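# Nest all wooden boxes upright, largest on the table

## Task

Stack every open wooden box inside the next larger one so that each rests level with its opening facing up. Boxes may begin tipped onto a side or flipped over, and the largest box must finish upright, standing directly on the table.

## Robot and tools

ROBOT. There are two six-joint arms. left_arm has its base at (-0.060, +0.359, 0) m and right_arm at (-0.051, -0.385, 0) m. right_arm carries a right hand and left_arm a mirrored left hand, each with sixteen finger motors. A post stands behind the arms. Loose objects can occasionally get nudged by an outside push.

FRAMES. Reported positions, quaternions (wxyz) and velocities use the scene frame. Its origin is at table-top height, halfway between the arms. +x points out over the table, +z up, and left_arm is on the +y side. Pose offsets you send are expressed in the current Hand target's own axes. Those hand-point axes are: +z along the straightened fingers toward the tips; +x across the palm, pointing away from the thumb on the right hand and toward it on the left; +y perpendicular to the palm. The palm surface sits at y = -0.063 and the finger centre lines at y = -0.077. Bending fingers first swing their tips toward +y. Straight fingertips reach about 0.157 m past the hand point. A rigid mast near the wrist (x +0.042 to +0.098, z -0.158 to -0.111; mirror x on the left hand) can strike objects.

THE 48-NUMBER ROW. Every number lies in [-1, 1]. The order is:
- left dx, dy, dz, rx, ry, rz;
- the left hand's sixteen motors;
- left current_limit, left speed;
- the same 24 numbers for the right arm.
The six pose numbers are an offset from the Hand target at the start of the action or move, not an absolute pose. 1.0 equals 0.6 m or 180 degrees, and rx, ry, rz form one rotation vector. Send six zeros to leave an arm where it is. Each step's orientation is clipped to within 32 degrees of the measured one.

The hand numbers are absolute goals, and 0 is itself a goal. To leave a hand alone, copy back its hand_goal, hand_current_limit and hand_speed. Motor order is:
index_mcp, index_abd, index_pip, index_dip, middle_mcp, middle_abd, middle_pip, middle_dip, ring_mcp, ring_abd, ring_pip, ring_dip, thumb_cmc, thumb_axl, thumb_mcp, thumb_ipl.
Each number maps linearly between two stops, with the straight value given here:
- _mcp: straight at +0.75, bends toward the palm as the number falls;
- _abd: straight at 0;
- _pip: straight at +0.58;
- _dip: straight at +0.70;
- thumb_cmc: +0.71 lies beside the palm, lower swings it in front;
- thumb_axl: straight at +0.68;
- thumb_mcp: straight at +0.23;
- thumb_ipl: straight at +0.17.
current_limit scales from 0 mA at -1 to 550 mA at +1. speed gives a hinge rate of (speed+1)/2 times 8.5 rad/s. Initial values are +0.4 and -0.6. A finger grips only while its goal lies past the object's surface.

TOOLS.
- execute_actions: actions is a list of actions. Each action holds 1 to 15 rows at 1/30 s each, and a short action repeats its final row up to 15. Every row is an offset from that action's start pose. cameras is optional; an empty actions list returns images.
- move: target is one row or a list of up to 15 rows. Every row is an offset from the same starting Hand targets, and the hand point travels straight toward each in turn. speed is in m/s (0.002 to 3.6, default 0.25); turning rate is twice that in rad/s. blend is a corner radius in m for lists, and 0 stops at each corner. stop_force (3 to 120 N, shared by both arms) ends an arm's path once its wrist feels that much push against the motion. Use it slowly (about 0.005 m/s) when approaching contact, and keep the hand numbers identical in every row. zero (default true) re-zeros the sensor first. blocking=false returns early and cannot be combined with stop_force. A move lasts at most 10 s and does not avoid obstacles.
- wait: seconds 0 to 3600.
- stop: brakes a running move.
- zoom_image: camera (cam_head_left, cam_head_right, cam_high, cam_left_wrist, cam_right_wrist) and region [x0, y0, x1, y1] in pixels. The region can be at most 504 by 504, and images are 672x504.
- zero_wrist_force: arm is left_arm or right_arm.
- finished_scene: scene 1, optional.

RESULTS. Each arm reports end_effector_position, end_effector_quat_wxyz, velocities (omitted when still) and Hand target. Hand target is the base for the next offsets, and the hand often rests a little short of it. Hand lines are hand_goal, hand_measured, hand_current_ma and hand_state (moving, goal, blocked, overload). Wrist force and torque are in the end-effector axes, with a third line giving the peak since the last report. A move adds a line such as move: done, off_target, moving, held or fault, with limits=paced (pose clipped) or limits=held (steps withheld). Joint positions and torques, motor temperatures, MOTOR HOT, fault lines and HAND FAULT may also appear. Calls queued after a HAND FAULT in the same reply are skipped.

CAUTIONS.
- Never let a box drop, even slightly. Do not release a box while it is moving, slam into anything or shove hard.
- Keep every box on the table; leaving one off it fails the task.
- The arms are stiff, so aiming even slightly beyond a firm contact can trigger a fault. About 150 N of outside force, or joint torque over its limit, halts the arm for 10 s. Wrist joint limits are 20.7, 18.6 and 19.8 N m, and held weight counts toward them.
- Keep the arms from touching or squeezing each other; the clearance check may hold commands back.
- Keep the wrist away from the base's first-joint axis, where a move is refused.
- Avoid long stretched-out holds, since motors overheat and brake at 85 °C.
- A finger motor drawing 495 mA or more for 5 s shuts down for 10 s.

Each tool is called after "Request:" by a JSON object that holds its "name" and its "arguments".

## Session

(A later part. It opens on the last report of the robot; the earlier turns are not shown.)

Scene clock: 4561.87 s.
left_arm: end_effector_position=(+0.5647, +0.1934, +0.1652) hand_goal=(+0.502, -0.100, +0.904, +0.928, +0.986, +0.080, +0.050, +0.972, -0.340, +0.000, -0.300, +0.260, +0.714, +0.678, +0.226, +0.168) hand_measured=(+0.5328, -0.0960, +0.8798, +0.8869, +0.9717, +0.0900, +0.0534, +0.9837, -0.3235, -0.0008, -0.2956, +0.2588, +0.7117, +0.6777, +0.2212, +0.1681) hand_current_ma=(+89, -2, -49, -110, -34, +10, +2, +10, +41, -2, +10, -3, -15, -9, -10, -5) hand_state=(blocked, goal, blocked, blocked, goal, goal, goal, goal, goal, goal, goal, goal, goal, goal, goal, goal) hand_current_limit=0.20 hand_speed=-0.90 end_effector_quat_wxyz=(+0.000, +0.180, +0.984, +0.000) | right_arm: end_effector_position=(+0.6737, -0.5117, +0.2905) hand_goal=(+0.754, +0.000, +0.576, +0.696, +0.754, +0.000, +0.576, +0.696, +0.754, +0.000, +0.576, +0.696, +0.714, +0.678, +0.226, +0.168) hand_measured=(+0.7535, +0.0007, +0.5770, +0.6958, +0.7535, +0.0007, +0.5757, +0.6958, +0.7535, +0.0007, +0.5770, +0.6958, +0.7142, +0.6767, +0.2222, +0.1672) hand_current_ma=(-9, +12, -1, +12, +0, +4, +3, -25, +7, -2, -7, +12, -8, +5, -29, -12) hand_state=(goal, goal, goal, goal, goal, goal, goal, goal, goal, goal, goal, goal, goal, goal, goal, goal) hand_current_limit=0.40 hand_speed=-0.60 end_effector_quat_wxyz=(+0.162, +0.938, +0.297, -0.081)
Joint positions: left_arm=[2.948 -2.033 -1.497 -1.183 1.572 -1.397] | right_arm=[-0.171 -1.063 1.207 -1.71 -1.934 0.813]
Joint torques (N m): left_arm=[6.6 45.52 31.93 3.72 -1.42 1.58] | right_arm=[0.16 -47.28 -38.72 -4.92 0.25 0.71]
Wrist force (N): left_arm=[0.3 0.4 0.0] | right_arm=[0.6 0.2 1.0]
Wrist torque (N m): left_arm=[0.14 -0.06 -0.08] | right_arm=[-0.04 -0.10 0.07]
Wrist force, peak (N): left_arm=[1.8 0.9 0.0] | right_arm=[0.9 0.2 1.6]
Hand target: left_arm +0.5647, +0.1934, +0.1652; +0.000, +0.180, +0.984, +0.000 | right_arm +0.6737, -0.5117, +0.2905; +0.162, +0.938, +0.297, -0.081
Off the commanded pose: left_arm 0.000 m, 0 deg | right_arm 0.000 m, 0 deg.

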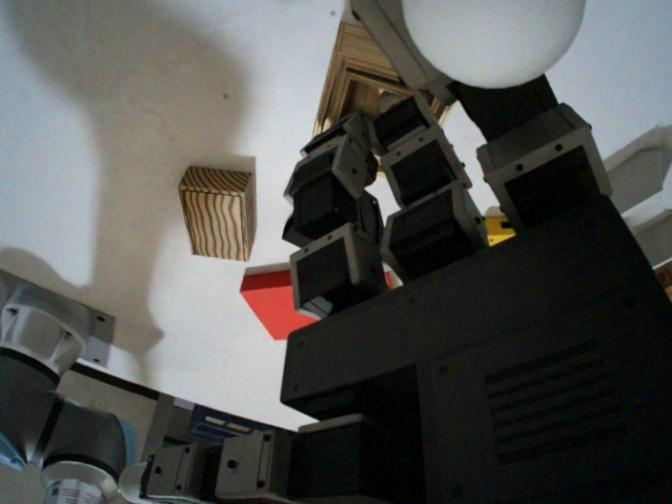

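Request:
{"name": "execute_actions", "arguments": {"actions": [[[0,0,0,0,0,0,0.470,-0.10,0.944,0.957,0.986,0.08,0.05,0.971,-0.34,0,-0.30,0.26,0.714,0.678,0.226,0.168,0.2,-0.9,0,0,0,0,0,0,0.754,0,0.576,0.696,0.754,0,0.576,0.696,0.754,0,0.576,0.696,0.714,0.678,0.226,0.168,0.4,-0.6]],[[0,0,0,0,0,0,0.43,-0.10,0.965,0.965,0.986,0.08,0.05,0.971,-0.34,0,-0.30,0.26,0.714,0.678,0.226,0.168,0.2,-0.9,0,0,0,0,0,0,0.754,0,0.576,0.696,0.754,0,0.576,0.696,0.754,0,0.576,0.696,0.714,0.678,0.226,0.168,0.4,-0.6]]], "cameras": ["cam_left_wrist"]}}

Request:
{"name": "zoom_image", "arguments": {"camera": "cam_left_wrist", "region": [305, 40, 405, 140]}}

Scene clock: 4570.50 s.
left_arm: end_effector_position=(+0.5647, +0.1934, +0.1652) hand_goal=(+0.430, -0.100, +0.966, +0.966, +0.986, +0.080, +0.050, +0.972, -0.340, +0.000, -0.300, +0.260, +0.714, +0.678, +0.226, +0.168) hand_measured=(+0.4664, -0.0990, +0.9555, +0.9404, +0.9705, +0.0944, +0.0496, +0.9837, -0.3235, +0.0007, -0.2968, +0.2588, +0.7117, +0.6767, +0.2222, +0.1681) hand_current_ma=(+98, -15, -16, -68, -40, +17, -1, +11, +40, -9, +6, -3, -6, -7, -14, -6) hand_state=(blocked, goal, goal, blocked, goal, goal, goal, goal, goal, goal, goal, goal, goal, goal, goal, goal) hand_current_limit=0.20 hand_speed=-0.90 end_effector_quat_wxyz=(+0.000, +0.180, +0.984, +0.000) | right_arm: end_effector_position=(+0.6737, -0.5117, +0.2905) hand_goal=(+0.754, +0.000, +0.576, +0.696, +0.754, +0.000, +0.576, +0.696, +0.754, +0.000, +0.576, +0.696, +0.714, +0.678, +0.226, +0.168) hand_measured=(+0.7535, +0.0007, +0.5770, +0.6958, +0.7535, +0.0007, +0.5757, +0.6971, +0.7535, +0.0007, +0.5770, +0.6958, +0.7142, +0.6777, +0.2222, +0.1672) hand_current_ma=(+8, +4, +0, -4, +8, -6, -1, +0, +8, -13, -10, +5, +3, +1, -25, -17) hand_state=(goal, goal, goal, goal, goal, goal, goal, goal, goal, goal, goal, goal, goal, goal, goal, goal) hand_current_limit=0.40 hand_speed=-0.60 end_effector_quat_wxyz=(+0.162, +0.938, +0.297, -0.081)
Joint positions: left_arm=[2.948 -2.033 -1.497 -1.183 1.572 -1.397] | right_arm=[-0.171 -1.063 1.207 -1.71 -1.934 0.813]
Joint torques (N m): left_arm=[6.37 56.02 31.59 3.41 -1.72 1.81] | right_arm=[0.5 -45.42 -37.17 -5.05 0 0.9]
Wrist force (N): left_arm=[0.6 0.3 0.2] | right_arm=[0.7 -0.2 1.0]
Wrist torque (N m): left_arm=[0.14 -0.11 -0.05] | right_arm=[-0.09 -0.12 0.07]
Wrist force, peak (N): left_arm=[0.9 0.6 0.3] | right_arm=[1.0 -0.2 1.4]
Hand target: left_arm +0.5647, +0.1934, +0.1652; +0.000, +0.180, +0.984, +0.000 | right_arm +0.6737, -0.5117, +0.2905; +0.162, +0.938, +0.297, -0.081
Off the commanded pose: left_arm 0.000 m, 0 deg | right_arm 0.000 m, 0 deg.

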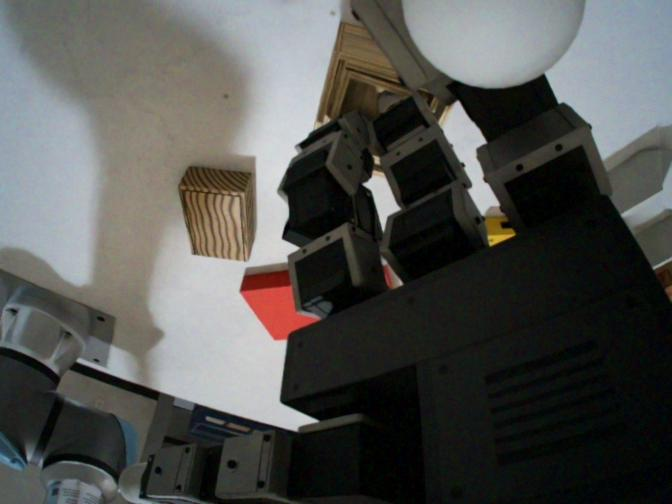

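Scaled by 5.040 from the camera's image (finer frame: 960x720).

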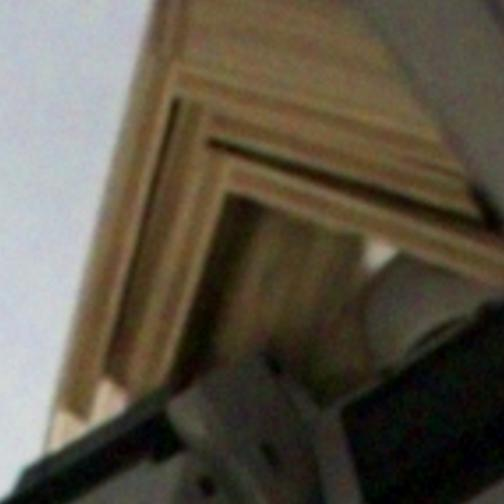

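Request:
{"name": "execute_actions", "arguments": {"actions": [[[0,0,0,0,0,0,0.462,-0.10,0.956,0.945,0.972,0.115,0.05,0.975,-0.34,0,-0.30,0.26,0.714,0.678,0.226,0.168,0.2,-0.9,0,0,0,0,0,0,0.754,0,0.576,0.696,0.754,0,0.576,0.696,0.754,0,0.576,0.696,0.714,0.678,0.226,0.168,0.4,-0.6]],[[0,0,-0.0025,0,0,0,0.462,-0.10,0.956,0.945,0.972,0.115,0.05,0.975,-0.34,0,-0.30,0.26,0.714,0.678,0.226,0.168,0.2,-0.9,0,0,0,0,0,0,0.754,0,0.576,0.696,0.754,0,0.576,0.696,0.754,0,0.576,0.696,0.714,0.678,0.226,0.168,0.4,-0.6]],[[0,0,-0.0025,0,0,0,0.462,-0.10,0.956,0.945,0.972,0.115,0.05,0.975,-0.34,0,-0.30,0.26,0.714,0.678,0.226,0.168,0.2,-0.9,0,0,0,0,0,0,0.754,0,0.576,0.696,0.754,0,0.576,0.696,0.754,0,0.576,0.696,0.714,0.678,0.226,0.168,0.4,-0.6]]], "cameras": ["cam_left_wrist"]}}

Request:
{"name": "zoom_image", "arguments": {"camera": "cam_left_wrist", "region": [305, 40, 405, 140]}}

Scene clock: 4585.00 s.
left_arm: end_effector_position=(+0.5647, +0.1934, +0.1682) hand_goal=(+0.462, -0.100, +0.956, +0.946, +0.972, +0.116, +0.050, +0.976, -0.340, +0.000, -0.300, +0.260, +0.714, +0.678, +0.226, +0.168) hand_measured=(+0.4664, -0.0960, +0.9529, +0.9379, +0.9645, +0.0974, +0.0560, +0.9837, -0.3235, +0.0007, -0.2968, +0.2601, +0.7117, +0.6777, +0.2212, +0.1681) hand_current_ma=(+9, +5, -8, -22, -14, -24, -2, +5, +35, -8, +6, -15, -12, -12, -14, -7) hand_state=(goal, goal, goal, goal, goal, goal, goal, goal, goal, goal, goal, goal, goal, goal, goal, goal) hand_current_limit=0.20 hand_speed=-0.90 end_effector_quat_wxyz=(+0.000, +0.180, +0.984, +0.000) | right_arm: end_effector_position=(+0.6737, -0.5117, +0.2905) hand_goal=(+0.754, +0.000, +0.576, +0.696, +0.754, +0.000, +0.576, +0.696, +0.754, +0.000, +0.576, +0.696, +0.714, +0.678, +0.226, +0.168) hand_measured=(+0.7535, +0.0007, +0.5770, +0.6958, +0.7535, -0.0008, +0.5757, +0.6958, +0.7523, -0.0008, +0.5770, +0.6958, +0.7142, +0.6767, +0.2222, +0.1681) hand_current_ma=(+3, +9, -9, +9, +6, -7, +0, -7, -1, +5, -16, +16, +22, +0, -16, -2) hand_state=(goal, goal, goal, goal, goal, goal, goal, goal, goal, goal, goal, goal, goal, goal, goal, goal) hand_current_limit=0.40 hand_speed=-0.60 end_effector_quat_wxyz=(+0.162, +0.938, +0.297, -0.081)
Joint positions: left_arm=[2.948 -2.03 -1.493 -1.19 1.572 -1.397] | right_arm=[-0.171 -1.063 1.207 -1.71 -1.934 0.813]
Joint torques (N m): left_arm=[5.74 65.33 40.32 0.78 -1.67 1.63] | right_arm=[-0.82 -46.12 -37.16 -5.1 0.13 1.46]
Wrist force (N): left_arm=[0.8 0.3 0.3] | right_arm=[0.7 -0.2 1.3]
Wrist torque (N m): left_arm=[0.13 -0.10 -0.03] | right_arm=[-0.10 -0.12 0.07]
Wrist force, peak (N): left_arm=[0.6 0.9 0.4] | right_arm=[0.8 0.4 1.5]
Hand target: left_arm +0.5647, +0.1934, +0.1682; +0.000, +0.180, +0.984, +0.000 | right_arm +0.6737, -0.5117, +0.2905; +0.162, +0.938, +0.297, -0.081
Off the commanded pose: left_arm 0.000 m, 0 deg | right_arm 0.000 m, 0 deg.

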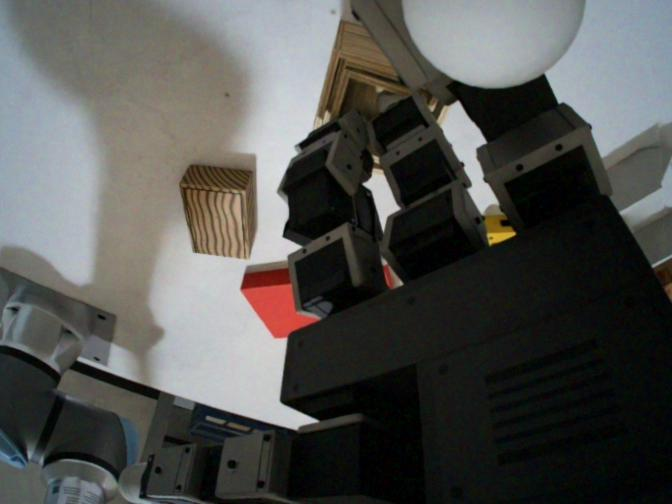

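Scaled by 5.040 from the camera's image (finer frame: 960x720).

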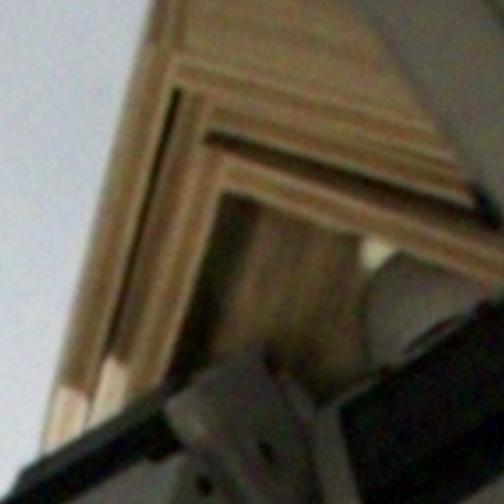

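Request:
{"name": "execute_actions", "arguments": {"actions": [[[0,0,-0.0035,0,0,0,0.462,-0.10,0.956,0.945,0.972,0.115,0.05,0.975,-0.34,0,-0.30,0.26,0.714,0.678,0.226,0.168,0.2,-0.9,0,0,0,0,0,0,0.754,0,0.576,0.696,0.754,0,0.576,0.696,0.754,0,0.576,0.696,0.714,0.678,0.226,0.168,0.4,-0.6]],[[0,0,-0.0035,0,0,0,0.462,-0.10,0.956,0.945,0.972,0.115,0.05,0.975,-0.34,0,-0.30,0.26,0.714,0.678,0.226,0.168,0.2,-0.9,0,0,0,0,0,0,0.754,0,0.576,0.696,0.754,0,0.576,0.696,0.754,0,0.576,0.696,0.714,0.678,0.226,0.168,0.4,-0.6]]], "cameras": ["cam_left_wrist"]}}

Request:
{"name": "zoom_image", "arguments": {"camera": "cam_left_wrist", "region": [305, 40, 405, 140]}}

Scene clock: 4597.40 s.
left_arm: end_effector_position=(+0.5647, +0.1934, +0.1724) hand_goal=(+0.462, -0.100, +0.956, +0.946, +0.972, +0.116, +0.050, +0.976, -0.340, +0.000, -0.300, +0.260, +0.714, +0.678, +0.226, +0.168) hand_measured=(+0.4664, -0.0960, +0.9529, +0.9379, +0.9669, +0.0974, +0.0547, +0.9837, -0.3223, -0.0008, -0.2968, +0.2601, +0.7129, +0.6767, +0.2212, +0.1681) hand_current_ma=(+4, -11, -11, -19, -9, -18, -3, +17, +43, -8, +5, -5, -13, -6, -10, -7) hand_state=(goal, goal, goal, goal, goal, goal, goal, goal, goal, goal, goal, goal, goal, goal, goal, goal) hand_current_limit=0.20 hand_speed=-0.90 end_effector_quat_wxyz=(+0.000, +0.180, +0.984, +0.000) | right_arm: end_effector_position=(+0.6737, -0.5117, +0.2905) hand_goal=(+0.754, +0.000, +0.576, +0.696, +0.754, +0.000, +0.576, +0.696, +0.754, +0.000, +0.576, +0.696, +0.714, +0.678, +0.226, +0.168) hand_measured=(+0.7535, +0.0007, +0.5770, +0.6958, +0.7535, -0.0008, +0.5770, +0.6958, +0.7535, -0.0008, +0.5770, +0.6958, +0.7142, +0.6777, +0.2222, +0.1672) hand_current_ma=(+1, +16, -8, +13, +7, -9, +10, +5, +10, -9, +2, -2, +10, +4, -11, -4) hand_state=(goal, goal, goal, goal, goal, goal, goal, goal, goal, goal, goal, goal, goal, goal, goal, goal) hand_current_limit=0.40 hand_speed=-0.60 end_effector_quat_wxyz=(+0.162, +0.938, +0.297, -0.081)
Joint positions: left_arm=[2.948 -2.026 -1.487 -1.199 1.572 -1.397] | right_arm=[-0.171 -1.063 1.207 -1.71 -1.934 0.813]
Joint torques (N m): left_arm=[0.21 66.64 40.15 0.98 -1.41 -0.07] | right_arm=[-0.61 -46.05 -36.45 -4.96 -0.05 0.73]
Wrist force (N): left_arm=[0.5 0.4 0.3] | right_arm=[0.4 0.1 1.1]
Wrist torque (N m): left_arm=[0.13 -0.07 -0.07] | right_arm=[-0.06 -0.09 0.06]
Wrist force, peak (N): left_arm=[0.9 0.7 0.1] | right_arm=[1.1 0.2 1.3]
Hand target: left_arm +0.5647, +0.1934, +0.1724; +0.000, +0.180, +0.984, +0.000 | right_arm +0.6737, -0.5117, +0.2905; +0.162, +0.938, +0.297, -0.081
Off the commanded pose: left_arm 0.000 m, 0 deg | right_arm 0.000 m, 0 deg.

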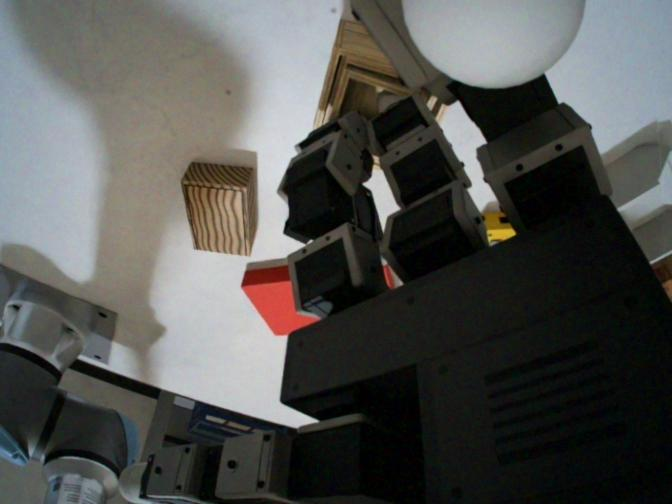

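Scaled by 5.040 from the camera's image (finer frame: 960x720).

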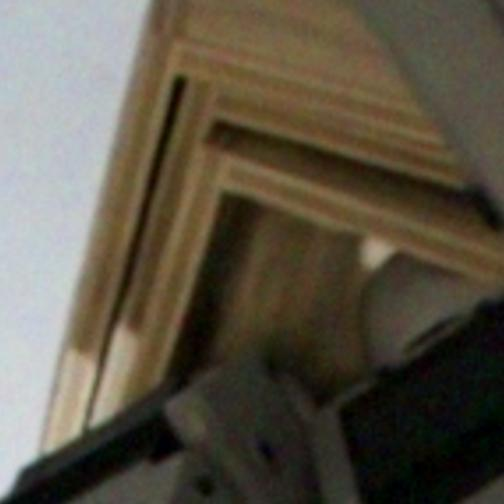

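Request:
{"name": "execute_actions", "arguments": {"actions": [[[0,0,0.0041,0,0,0,0.462,-0.09,0.956,0.945,0.972,0.10,0.05,0.975,-0.34,0,-0.30,0.26,0.714,0.678,0.226,0.168,0.2,-0.9,0,0,0,0,0,0,0.754,0,0.576,0.696,0.754,0,0.576,0.696,0.754,0,0.576,0.696,0.714,0.678,0.226,0.168,0.4,-0.6]],[[0,0,0.0041,0,0,0,0.462,-0.09,0.956,0.945,0.972,0.10,0.05,0.975,-0.34,0,-0.30,0.26,0.714,0.678,0.226,0.168,0.2,-0.9,0,0,0,0,0,0,0.754,0,0.576,0.696,0.754,0,0.576,0.696,0.754,0,0.576,0.696,0.714,0.678,0.226,0.168,0.4,-0.6]],[[0,0,0.0043,0,0,0,0.462,-0.09,0.956,0.945,0.972,0.10,0.05,0.975,-0.34,0,-0.30,0.26,0.714,0.678,0.226,0.168,0.2,-0.9,0,0,0,0,0,0,0.754,0,0.576,0.696,0.754,0,0.576,0.696,0.754,0,0.576,0.696,0.714,0.678,0.226,0.168,0.4,-0.6]]], "cameras": ["cam_left_wrist"]}}

Request:
{"name": "zoom_image", "arguments": {"camera": "cam_left_wrist", "region": [305, 40, 405, 140]}}

Scene clock: 4632.53 s.
left_arm: end_effector_position=(+0.5647, +0.1934, +0.1649) hand_goal=(+0.462, -0.090, +0.956, +0.946, +0.972, +0.100, +0.050, +0.976, -0.340, +0.000, -0.300, +0.260, +0.714, +0.678, +0.226, +0.168) hand_measured=(+0.4652, -0.0960, +0.9529, +0.9366, +0.9657, +0.0959, +0.0547, +0.9837, -0.3247, +0.0007, -0.2968, +0.2588, +0.7117, +0.6777, +0.2222, +0.1672) hand_current_ma=(+9, -10, -1, -20, +0, -3, -6, +11, +40, -10, +8, -6, -6, -12, -6, -2) hand_state=(goal, goal, goal, goal, goal, goal, goal, goal, goal, goal, goal, goal, goal, goal, goal, goal) hand_current_limit=0.20 hand_speed=-0.90 end_effector_quat_wxyz=(+0.000, +0.180, +0.984, +0.000) | right_arm: end_effector_position=(+0.6737, -0.5117, +0.2905) hand_goal=(+0.754, +0.000, +0.576, +0.696, +0.754, +0.000, +0.576, +0.696, +0.754, +0.000, +0.576, +0.696, +0.714, +0.678, +0.226, +0.168) hand_measured=(+0.7535, -0.0008, +0.5770, +0.6971, +0.7535, +0.0007, +0.5757, +0.6958, +0.7535, +0.0007, +0.5757, +0.6958, +0.7142, +0.6767, +0.2222, +0.1681) hand_current_ma=(+13, +18, -1, +4, -4, -6, +2, -1, +14, +13, +11, -2, +0, -4, -26, -9) hand_state=(goal, goal, goal, goal, goal, goal, goal, goal, goal, goal, goal, goal, goal, goal, goal, goal) hand_current_limit=0.40 hand_speed=-0.60 end_effector_quat_wxyz=(+0.162, +0.938, +0.297, -0.081)
Joint positions: left_arm=[2.948 -2.033 -1.498 -1.182 1.572 -1.397] | right_arm=[-0.171 -1.063 1.207 -1.71 -1.934 0.813]
Joint torques (N m): left_arm=[-4.47 22.13 5.8 4.5 -1.62 -0.99] | right_arm=[0.93 -46.27 -37.62 -5.04 0.08 0.68]
Wrist force (N): left_arm=[0.6 0.1 -1.2] | right_arm=[0.6 0.0 1.2]
Wrist torque (N m): left_arm=[0.20 -0.06 -0.05] | right_arm=[-0.08 -0.11 0.07]
Wrist force, peak (N): left_arm=[1.1 0.3 -1.6] | right_arm=[1.2 0.0 1.4]
Hand target: left_arm +0.5647, +0.1934, +0.1649; +0.000, +0.180, +0.984, +0.000 | right_arm +0.6737, -0.5117, +0.2905; +0.162, +0.938, +0.297, -0.081
Off the commanded pose: left_arm 0.000 m, 0 deg | right_arm 0.000 m, 0 deg.

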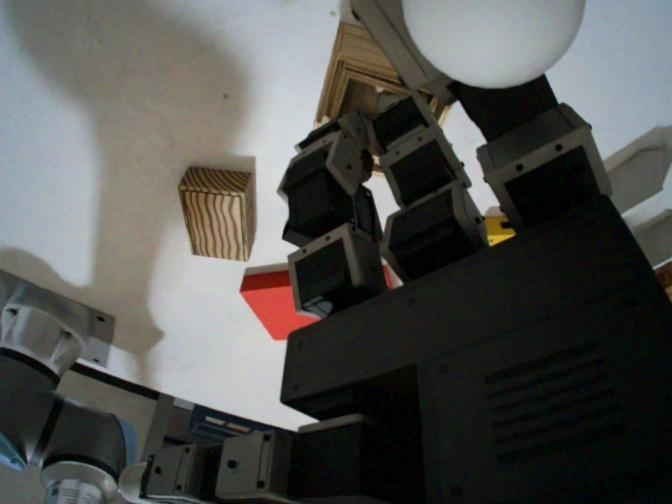

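Scaled by 5.040 from the camera's image (finer frame: 960x720).

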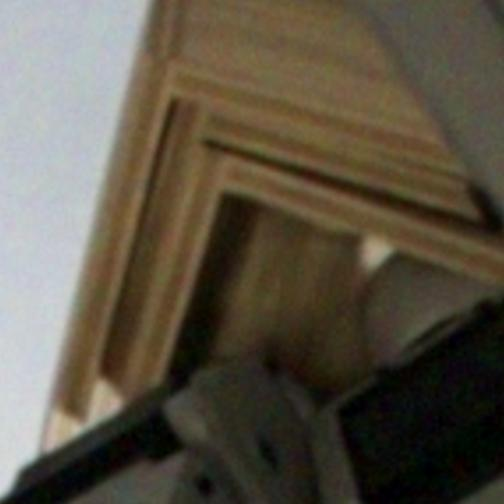

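Request:
{"name": "execute_actions", "arguments": {"actions": [[[0,0,-0.00133,0,0,0,0.492,-0.085,0.916,0.936,0.966,0.085,0.069,0.948,-0.34,0,-0.30,0.26,0.714,0.678,0.226,0.168,0.2,-0.9,0,0,0,0,0,0,0.754,0,0.576,0.696,0.754,0,0.576,0.696,0.754,0,0.576,0.696,0.714,0.678,0.226,0.168,0.4,-0.6]],[[0,0,-0.00133,0,0,0,0.511,-0.085,0.891,0.919,0.944,0.085,0.122,0.922,-0.34,0,-0.30,0.26,0.714,0.678,0.226,0.168,0.2,-0.9,0,0,0,0,0,0,0.754,0,0.576,0.696,0.754,0,0.576,0.696,0.754,0,0.576,0.696,0.714,0.678,0.226,0.168,0.4,-0.6]],[[0,0,-0.00133,0,0,0,0.532,-0.085,0.864,0.900,0.919,0.085,0.182,0.893,-0.34,0,-0.30,0.26,0.714,0.678,0.226,0.168,0.2,-0.9,0,0,0,0,0,0,0.754,0,0.576,0.696,0.754,0,0.576,0.696,0.754,0,0.576,0.696,0.714,0.678,0.226,0.168,0.4,-0.6]],[[0,0,-0.00133,0,0,0,0.555,-0.085,0.834,0.878,0.889,0.085,0.251,0.860,-0.34,0,-0.30,0.26,0.714,0.678,0.226,0.168,0.2,-0.9,0,0,0,0,0,0,0.754,0,0.576,0.696,0.754,0,0.576,0.696,0.754,0,0.576,0.696,0.714,0.678,0.226,0.168,0.4,-0.6]],[[0,0,-0.00133,0,0,0,0.581,-0.085,0.800,0.854,0.851,0.085,0.341,0.816,-0.34,0,-0.30,0.26,0.714,0.678,0.226,0.168,0.2,-0.9,0,0,0,0,0,0,0.754,0,0.576,0.696,0.754,0,0.576,0.696,0.754,0,0.576,0.696,0.714,0.678,0.226,0.168,0.4,-0.6]],[[0,0,-0.00083,0,0,0,0.600,-0.085,0.776,0.837,0.817,0.085,0.420,0.778,-0.34,0,-0.30,0.26,0.714,0.678,0.226,0.168,0.2,-0.9,0,0,0,0,0,0,0.754,0,0.576,0.696,0.754,0,0.576,0.696,0.754,0,0.576,0.696,0.714,0.678,0.226,0.168,0.4,-0.6]],[[0,0,-0.0005,0,0,0,0.616,-0.085,0.754,0.822,0.75,0.085,0.58,0.70,-0.34,0,-0.30,0.26,0.714,0.678,0.226,0.168,0.2,-0.9,0,0,0,0,0,0,0.754,0,0.576,0.696,0.754,0,0.576,0.696,0.754,0,0.576,0.696,0.714,0.678,0.226,0.168,0.4,-0.6]]], "cameras": ["cam_left_wrist"]}}

Request:
{"name": "zoom_image", "arguments": {"camera": "cam_left_wrist", "region": [305, 40, 405, 140]}}

Scene clock: 4653.53 s.
left_arm: end_effector_position=(+0.5647, +0.1934, +0.1697) hand_goal=(+0.616, -0.084, +0.754, +0.822, +0.750, +0.086, +0.580, +0.700, -0.340, +0.000, -0.300, +0.260, +0.714, +0.678, +0.226, +0.168) hand_measured=(+0.5907, -0.0872, +0.7592, +0.8461, +0.7691, +0.0827, +0.5629, +0.6856, -0.3223, -0.0008, -0.2956, +0.2601, +0.7117, +0.6767, +0.2212, +0.1681) hand_current_ma=(-61, -17, +9, +53, +35, -2, -44, -40, +37, -12, +3, -8, -6, -16, -15, -5) hand_state=(blocked, goal, goal, blocked, goal, goal, goal, goal, goal, goal, goal, goal, goal, goal, goal, goal) hand_current_limit=0.20 hand_speed=-0.90 end_effector_quat_wxyz=(+0.000, +0.180, +0.984, +0.000) | right_arm: end_effector_position=(+0.6737, -0.5117, +0.2905) hand_goal=(+0.754, +0.000, +0.576, +0.696, +0.754, +0.000, +0.576, +0.696, +0.754, +0.000, +0.576, +0.696, +0.714, +0.678, +0.226, +0.168) hand_measured=(+0.7523, -0.0008, +0.5770, +0.6958, +0.7523, +0.0007, +0.5770, +0.6958, +0.7523, +0.0007, +0.5770, +0.6958, +0.7142, +0.6777, +0.2222, +0.1672) hand_current_ma=(+1, +7, +11, +10, +7, -8, +4, -5, +15, +10, +9, +11, +14, +1, +4, +19) hand_state=(goal, goal, goal, goal, goal, goal, goal, goal, goal, goal, goal, goal, goal, goal, goal, goal) hand_current_limit=0.40 hand_speed=-0.60 end_effector_quat_wxyz=(+0.162, +0.938, +0.297, -0.081)
Joint positions: left_arm=[2.948 -2.029 -1.491 -1.193 1.572 -1.397] | right_arm=[-0.171 -1.063 1.207 -1.71 -1.934 0.813]
Joint torques (N m): left_arm=[5.97 65.62 39.29 0.89 -1.54 1.12] | right_arm=[-0.29 -46.74 -38.07 -5.12 0.13 0.84]
Wrist force (N): left_arm=[0.4 0.6 0.2] | right_arm=[0.6 0.2 1.2]
Wrist torque (N m): left_arm=[0.17 -0.05 -0.07] | right_arm=[-0.05 -0.11 0.07]
Wrist force, peak (N): left_arm=[0.7 0.6 -1.5] | right_arm=[0.9 -0.2 1.6]
Hand target: left_arm +0.5647, +0.1934, +0.1697; +0.000, +0.180, +0.984, +0.000 | right_arm +0.6737, -0.5117, +0.2905; +0.162, +0.938, +0.297, -0.081
Off the commanded pose: left_arm 0.000 m, 0 deg | right_arm 0.000 m, 0 deg.

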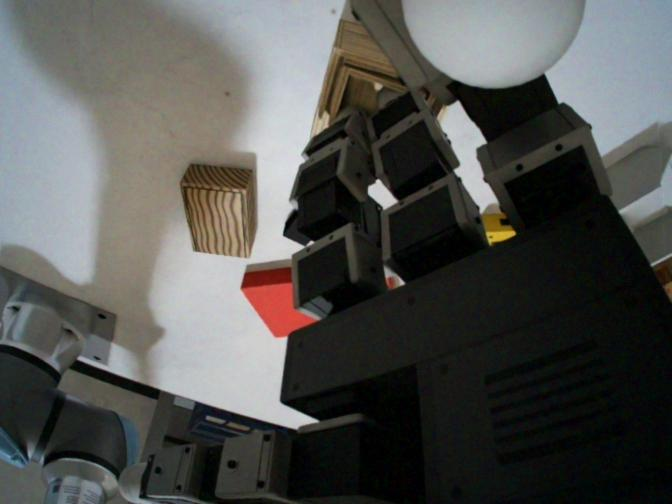

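Scaled by 5.040 from the camera's image (finer frame: 960x720).

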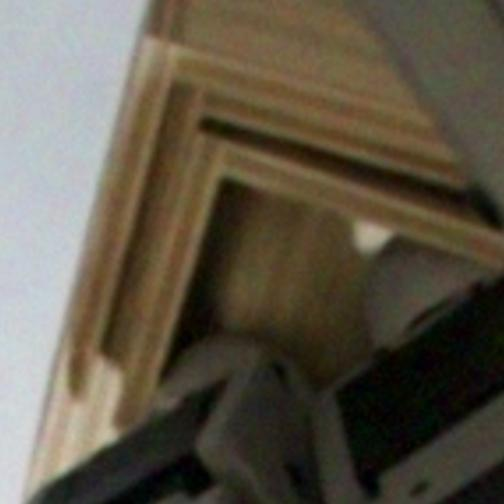

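Request:
{"name": "execute_actions", "arguments": {"actions": [[[0,0,0,0,0,0,0.680,-0.085,0.670,0.760,0.75,0.085,0.58,0.70,-0.34,0,-0.30,0.26,0.714,0.678,0.226,0.168,0.2,-0.9,0,0,0,0,0,0,0.754,0,0.576,0.696,0.754,0,0.576,0.696,0.754,0,0.576,0.696,0.714,0.678,0.226,0.168,0.4,-0.6]],[[0,0,0,0,0,0,0.740,-0.085,0.600,0.71,0.75,0.085,0.58,0.70,-0.34,0,-0.30,0.26,0.714,0.678,0.226,0.168,0.2,-0.9,0,0,0,0,0,0,0.754,0,0.576,0.696,0.754,0,0.576,0.696,0.754,0,0.576,0.696,0.714,0.678,0.226,0.168,0.4,-0.6]]], "cameras": ["cam_left_wrist"]}}

Request:
{"name": "zoom_image", "arguments": {"camera": "cam_left_wrist", "region": [305, 40, 405, 140]}}

Scene clock: 4664.50 s.
left_arm: end_effector_position=(+0.5647, +0.1934, +0.1697) hand_goal=(+0.740, -0.084, +0.600, +0.710, +0.750, +0.086, +0.580, +0.700, -0.340, +0.000, -0.300, +0.260, +0.714, +0.678, +0.226, +0.168) hand_measured=(+0.7040, -0.1033, +0.6142, +0.7429, +0.7691, +0.0607, +0.5731, +0.6869, -0.3247, +0.0007, -0.2968, +0.2588, +0.7129, +0.6767, +0.2212, +0.1681) hand_current_ma=(-90, -28, +29, +79, +46, -33, -21, -41, +46, -13, +1, +1, -3, -2, -7, -7) hand_state=(blocked, goal, goal, blocked, goal, blocked, goal, goal, goal, goal, goal, goal, goal, goal, goal, goal) hand_current_limit=0.20 hand_speed=-0.90 end_effector_quat_wxyz=(+0.000, +0.180, +0.984, +0.000) | right_arm: end_effector_position=(+0.6737, -0.5117, +0.2905) hand_goal=(+0.754, +0.000, +0.576, +0.696, +0.754, +0.000, +0.576, +0.696, +0.754, +0.000, +0.576, +0.696, +0.714, +0.678, +0.226, +0.168) hand_measured=(+0.7535, +0.0007, +0.5757, +0.6958, +0.7535, -0.0008, +0.5770, +0.6971, +0.7535, +0.0007, +0.5770, +0.6958, +0.7154, +0.6777, +0.2222, +0.1672) hand_current_ma=(+7, +2, +14, +5, -9, -7, +8, +11, +18, +6, -6, +14, +1, -8, -32, -6) hand_state=(goal, goal, goal, goal, goal, goal, goal, goal, goal, goal, goal, goal, goal, goal, goal, goal) hand_current_limit=0.40 hand_speed=-0.60 end_effector_quat_wxyz=(+0.162, +0.938, +0.297, -0.081)
Joint positions: left_arm=[2.948 -2.029 -1.491 -1.193 1.572 -1.397] | right_arm=[-0.171 -1.063 1.207 -1.71 -1.934 0.813]
Joint torques (N m): left_arm=[2.74 66.38 41.17 1.36 -1.24 -0.28] | right_arm=[-1.31 -47.45 -39.43 -5.13 0.17 0.67]
Wrist force (N): left_arm=[0.4 0.5 0.3] | right_arm=[0.8 -0.1 1.3]
Wrist torque (N m): left_arm=[0.15 -0.05 -0.07] | right_arm=[-0.11 -0.14 0.08]
Wrist force, peak (N): left_arm=[0.8 0.8 0.3] | right_arm=[0.9 0.1 1.5]
Hand target: left_arm +0.5647, +0.1934, +0.1697; +0.000, +0.180, +0.984, +0.000 | right_arm +0.6737, -0.5117, +0.2905; +0.162, +0.938, +0.297, -0.081
Off the commanded pose: left_arm 0.000 m, 0 deg | right_arm 0.000 m, 0 deg.

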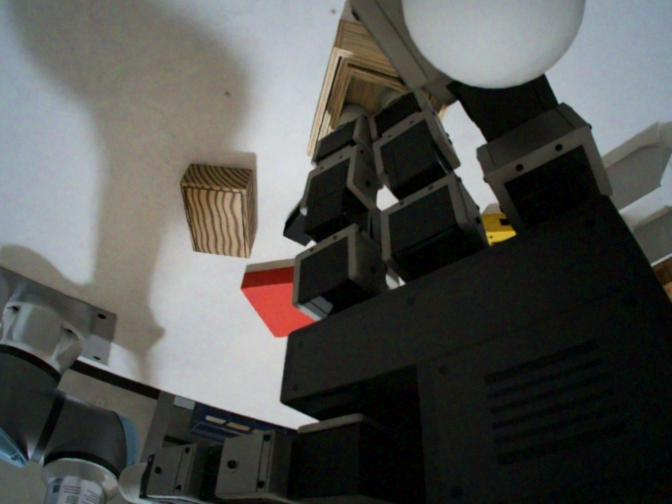

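Scaled by 5.040 from the camera's image (finer frame: 960x720).

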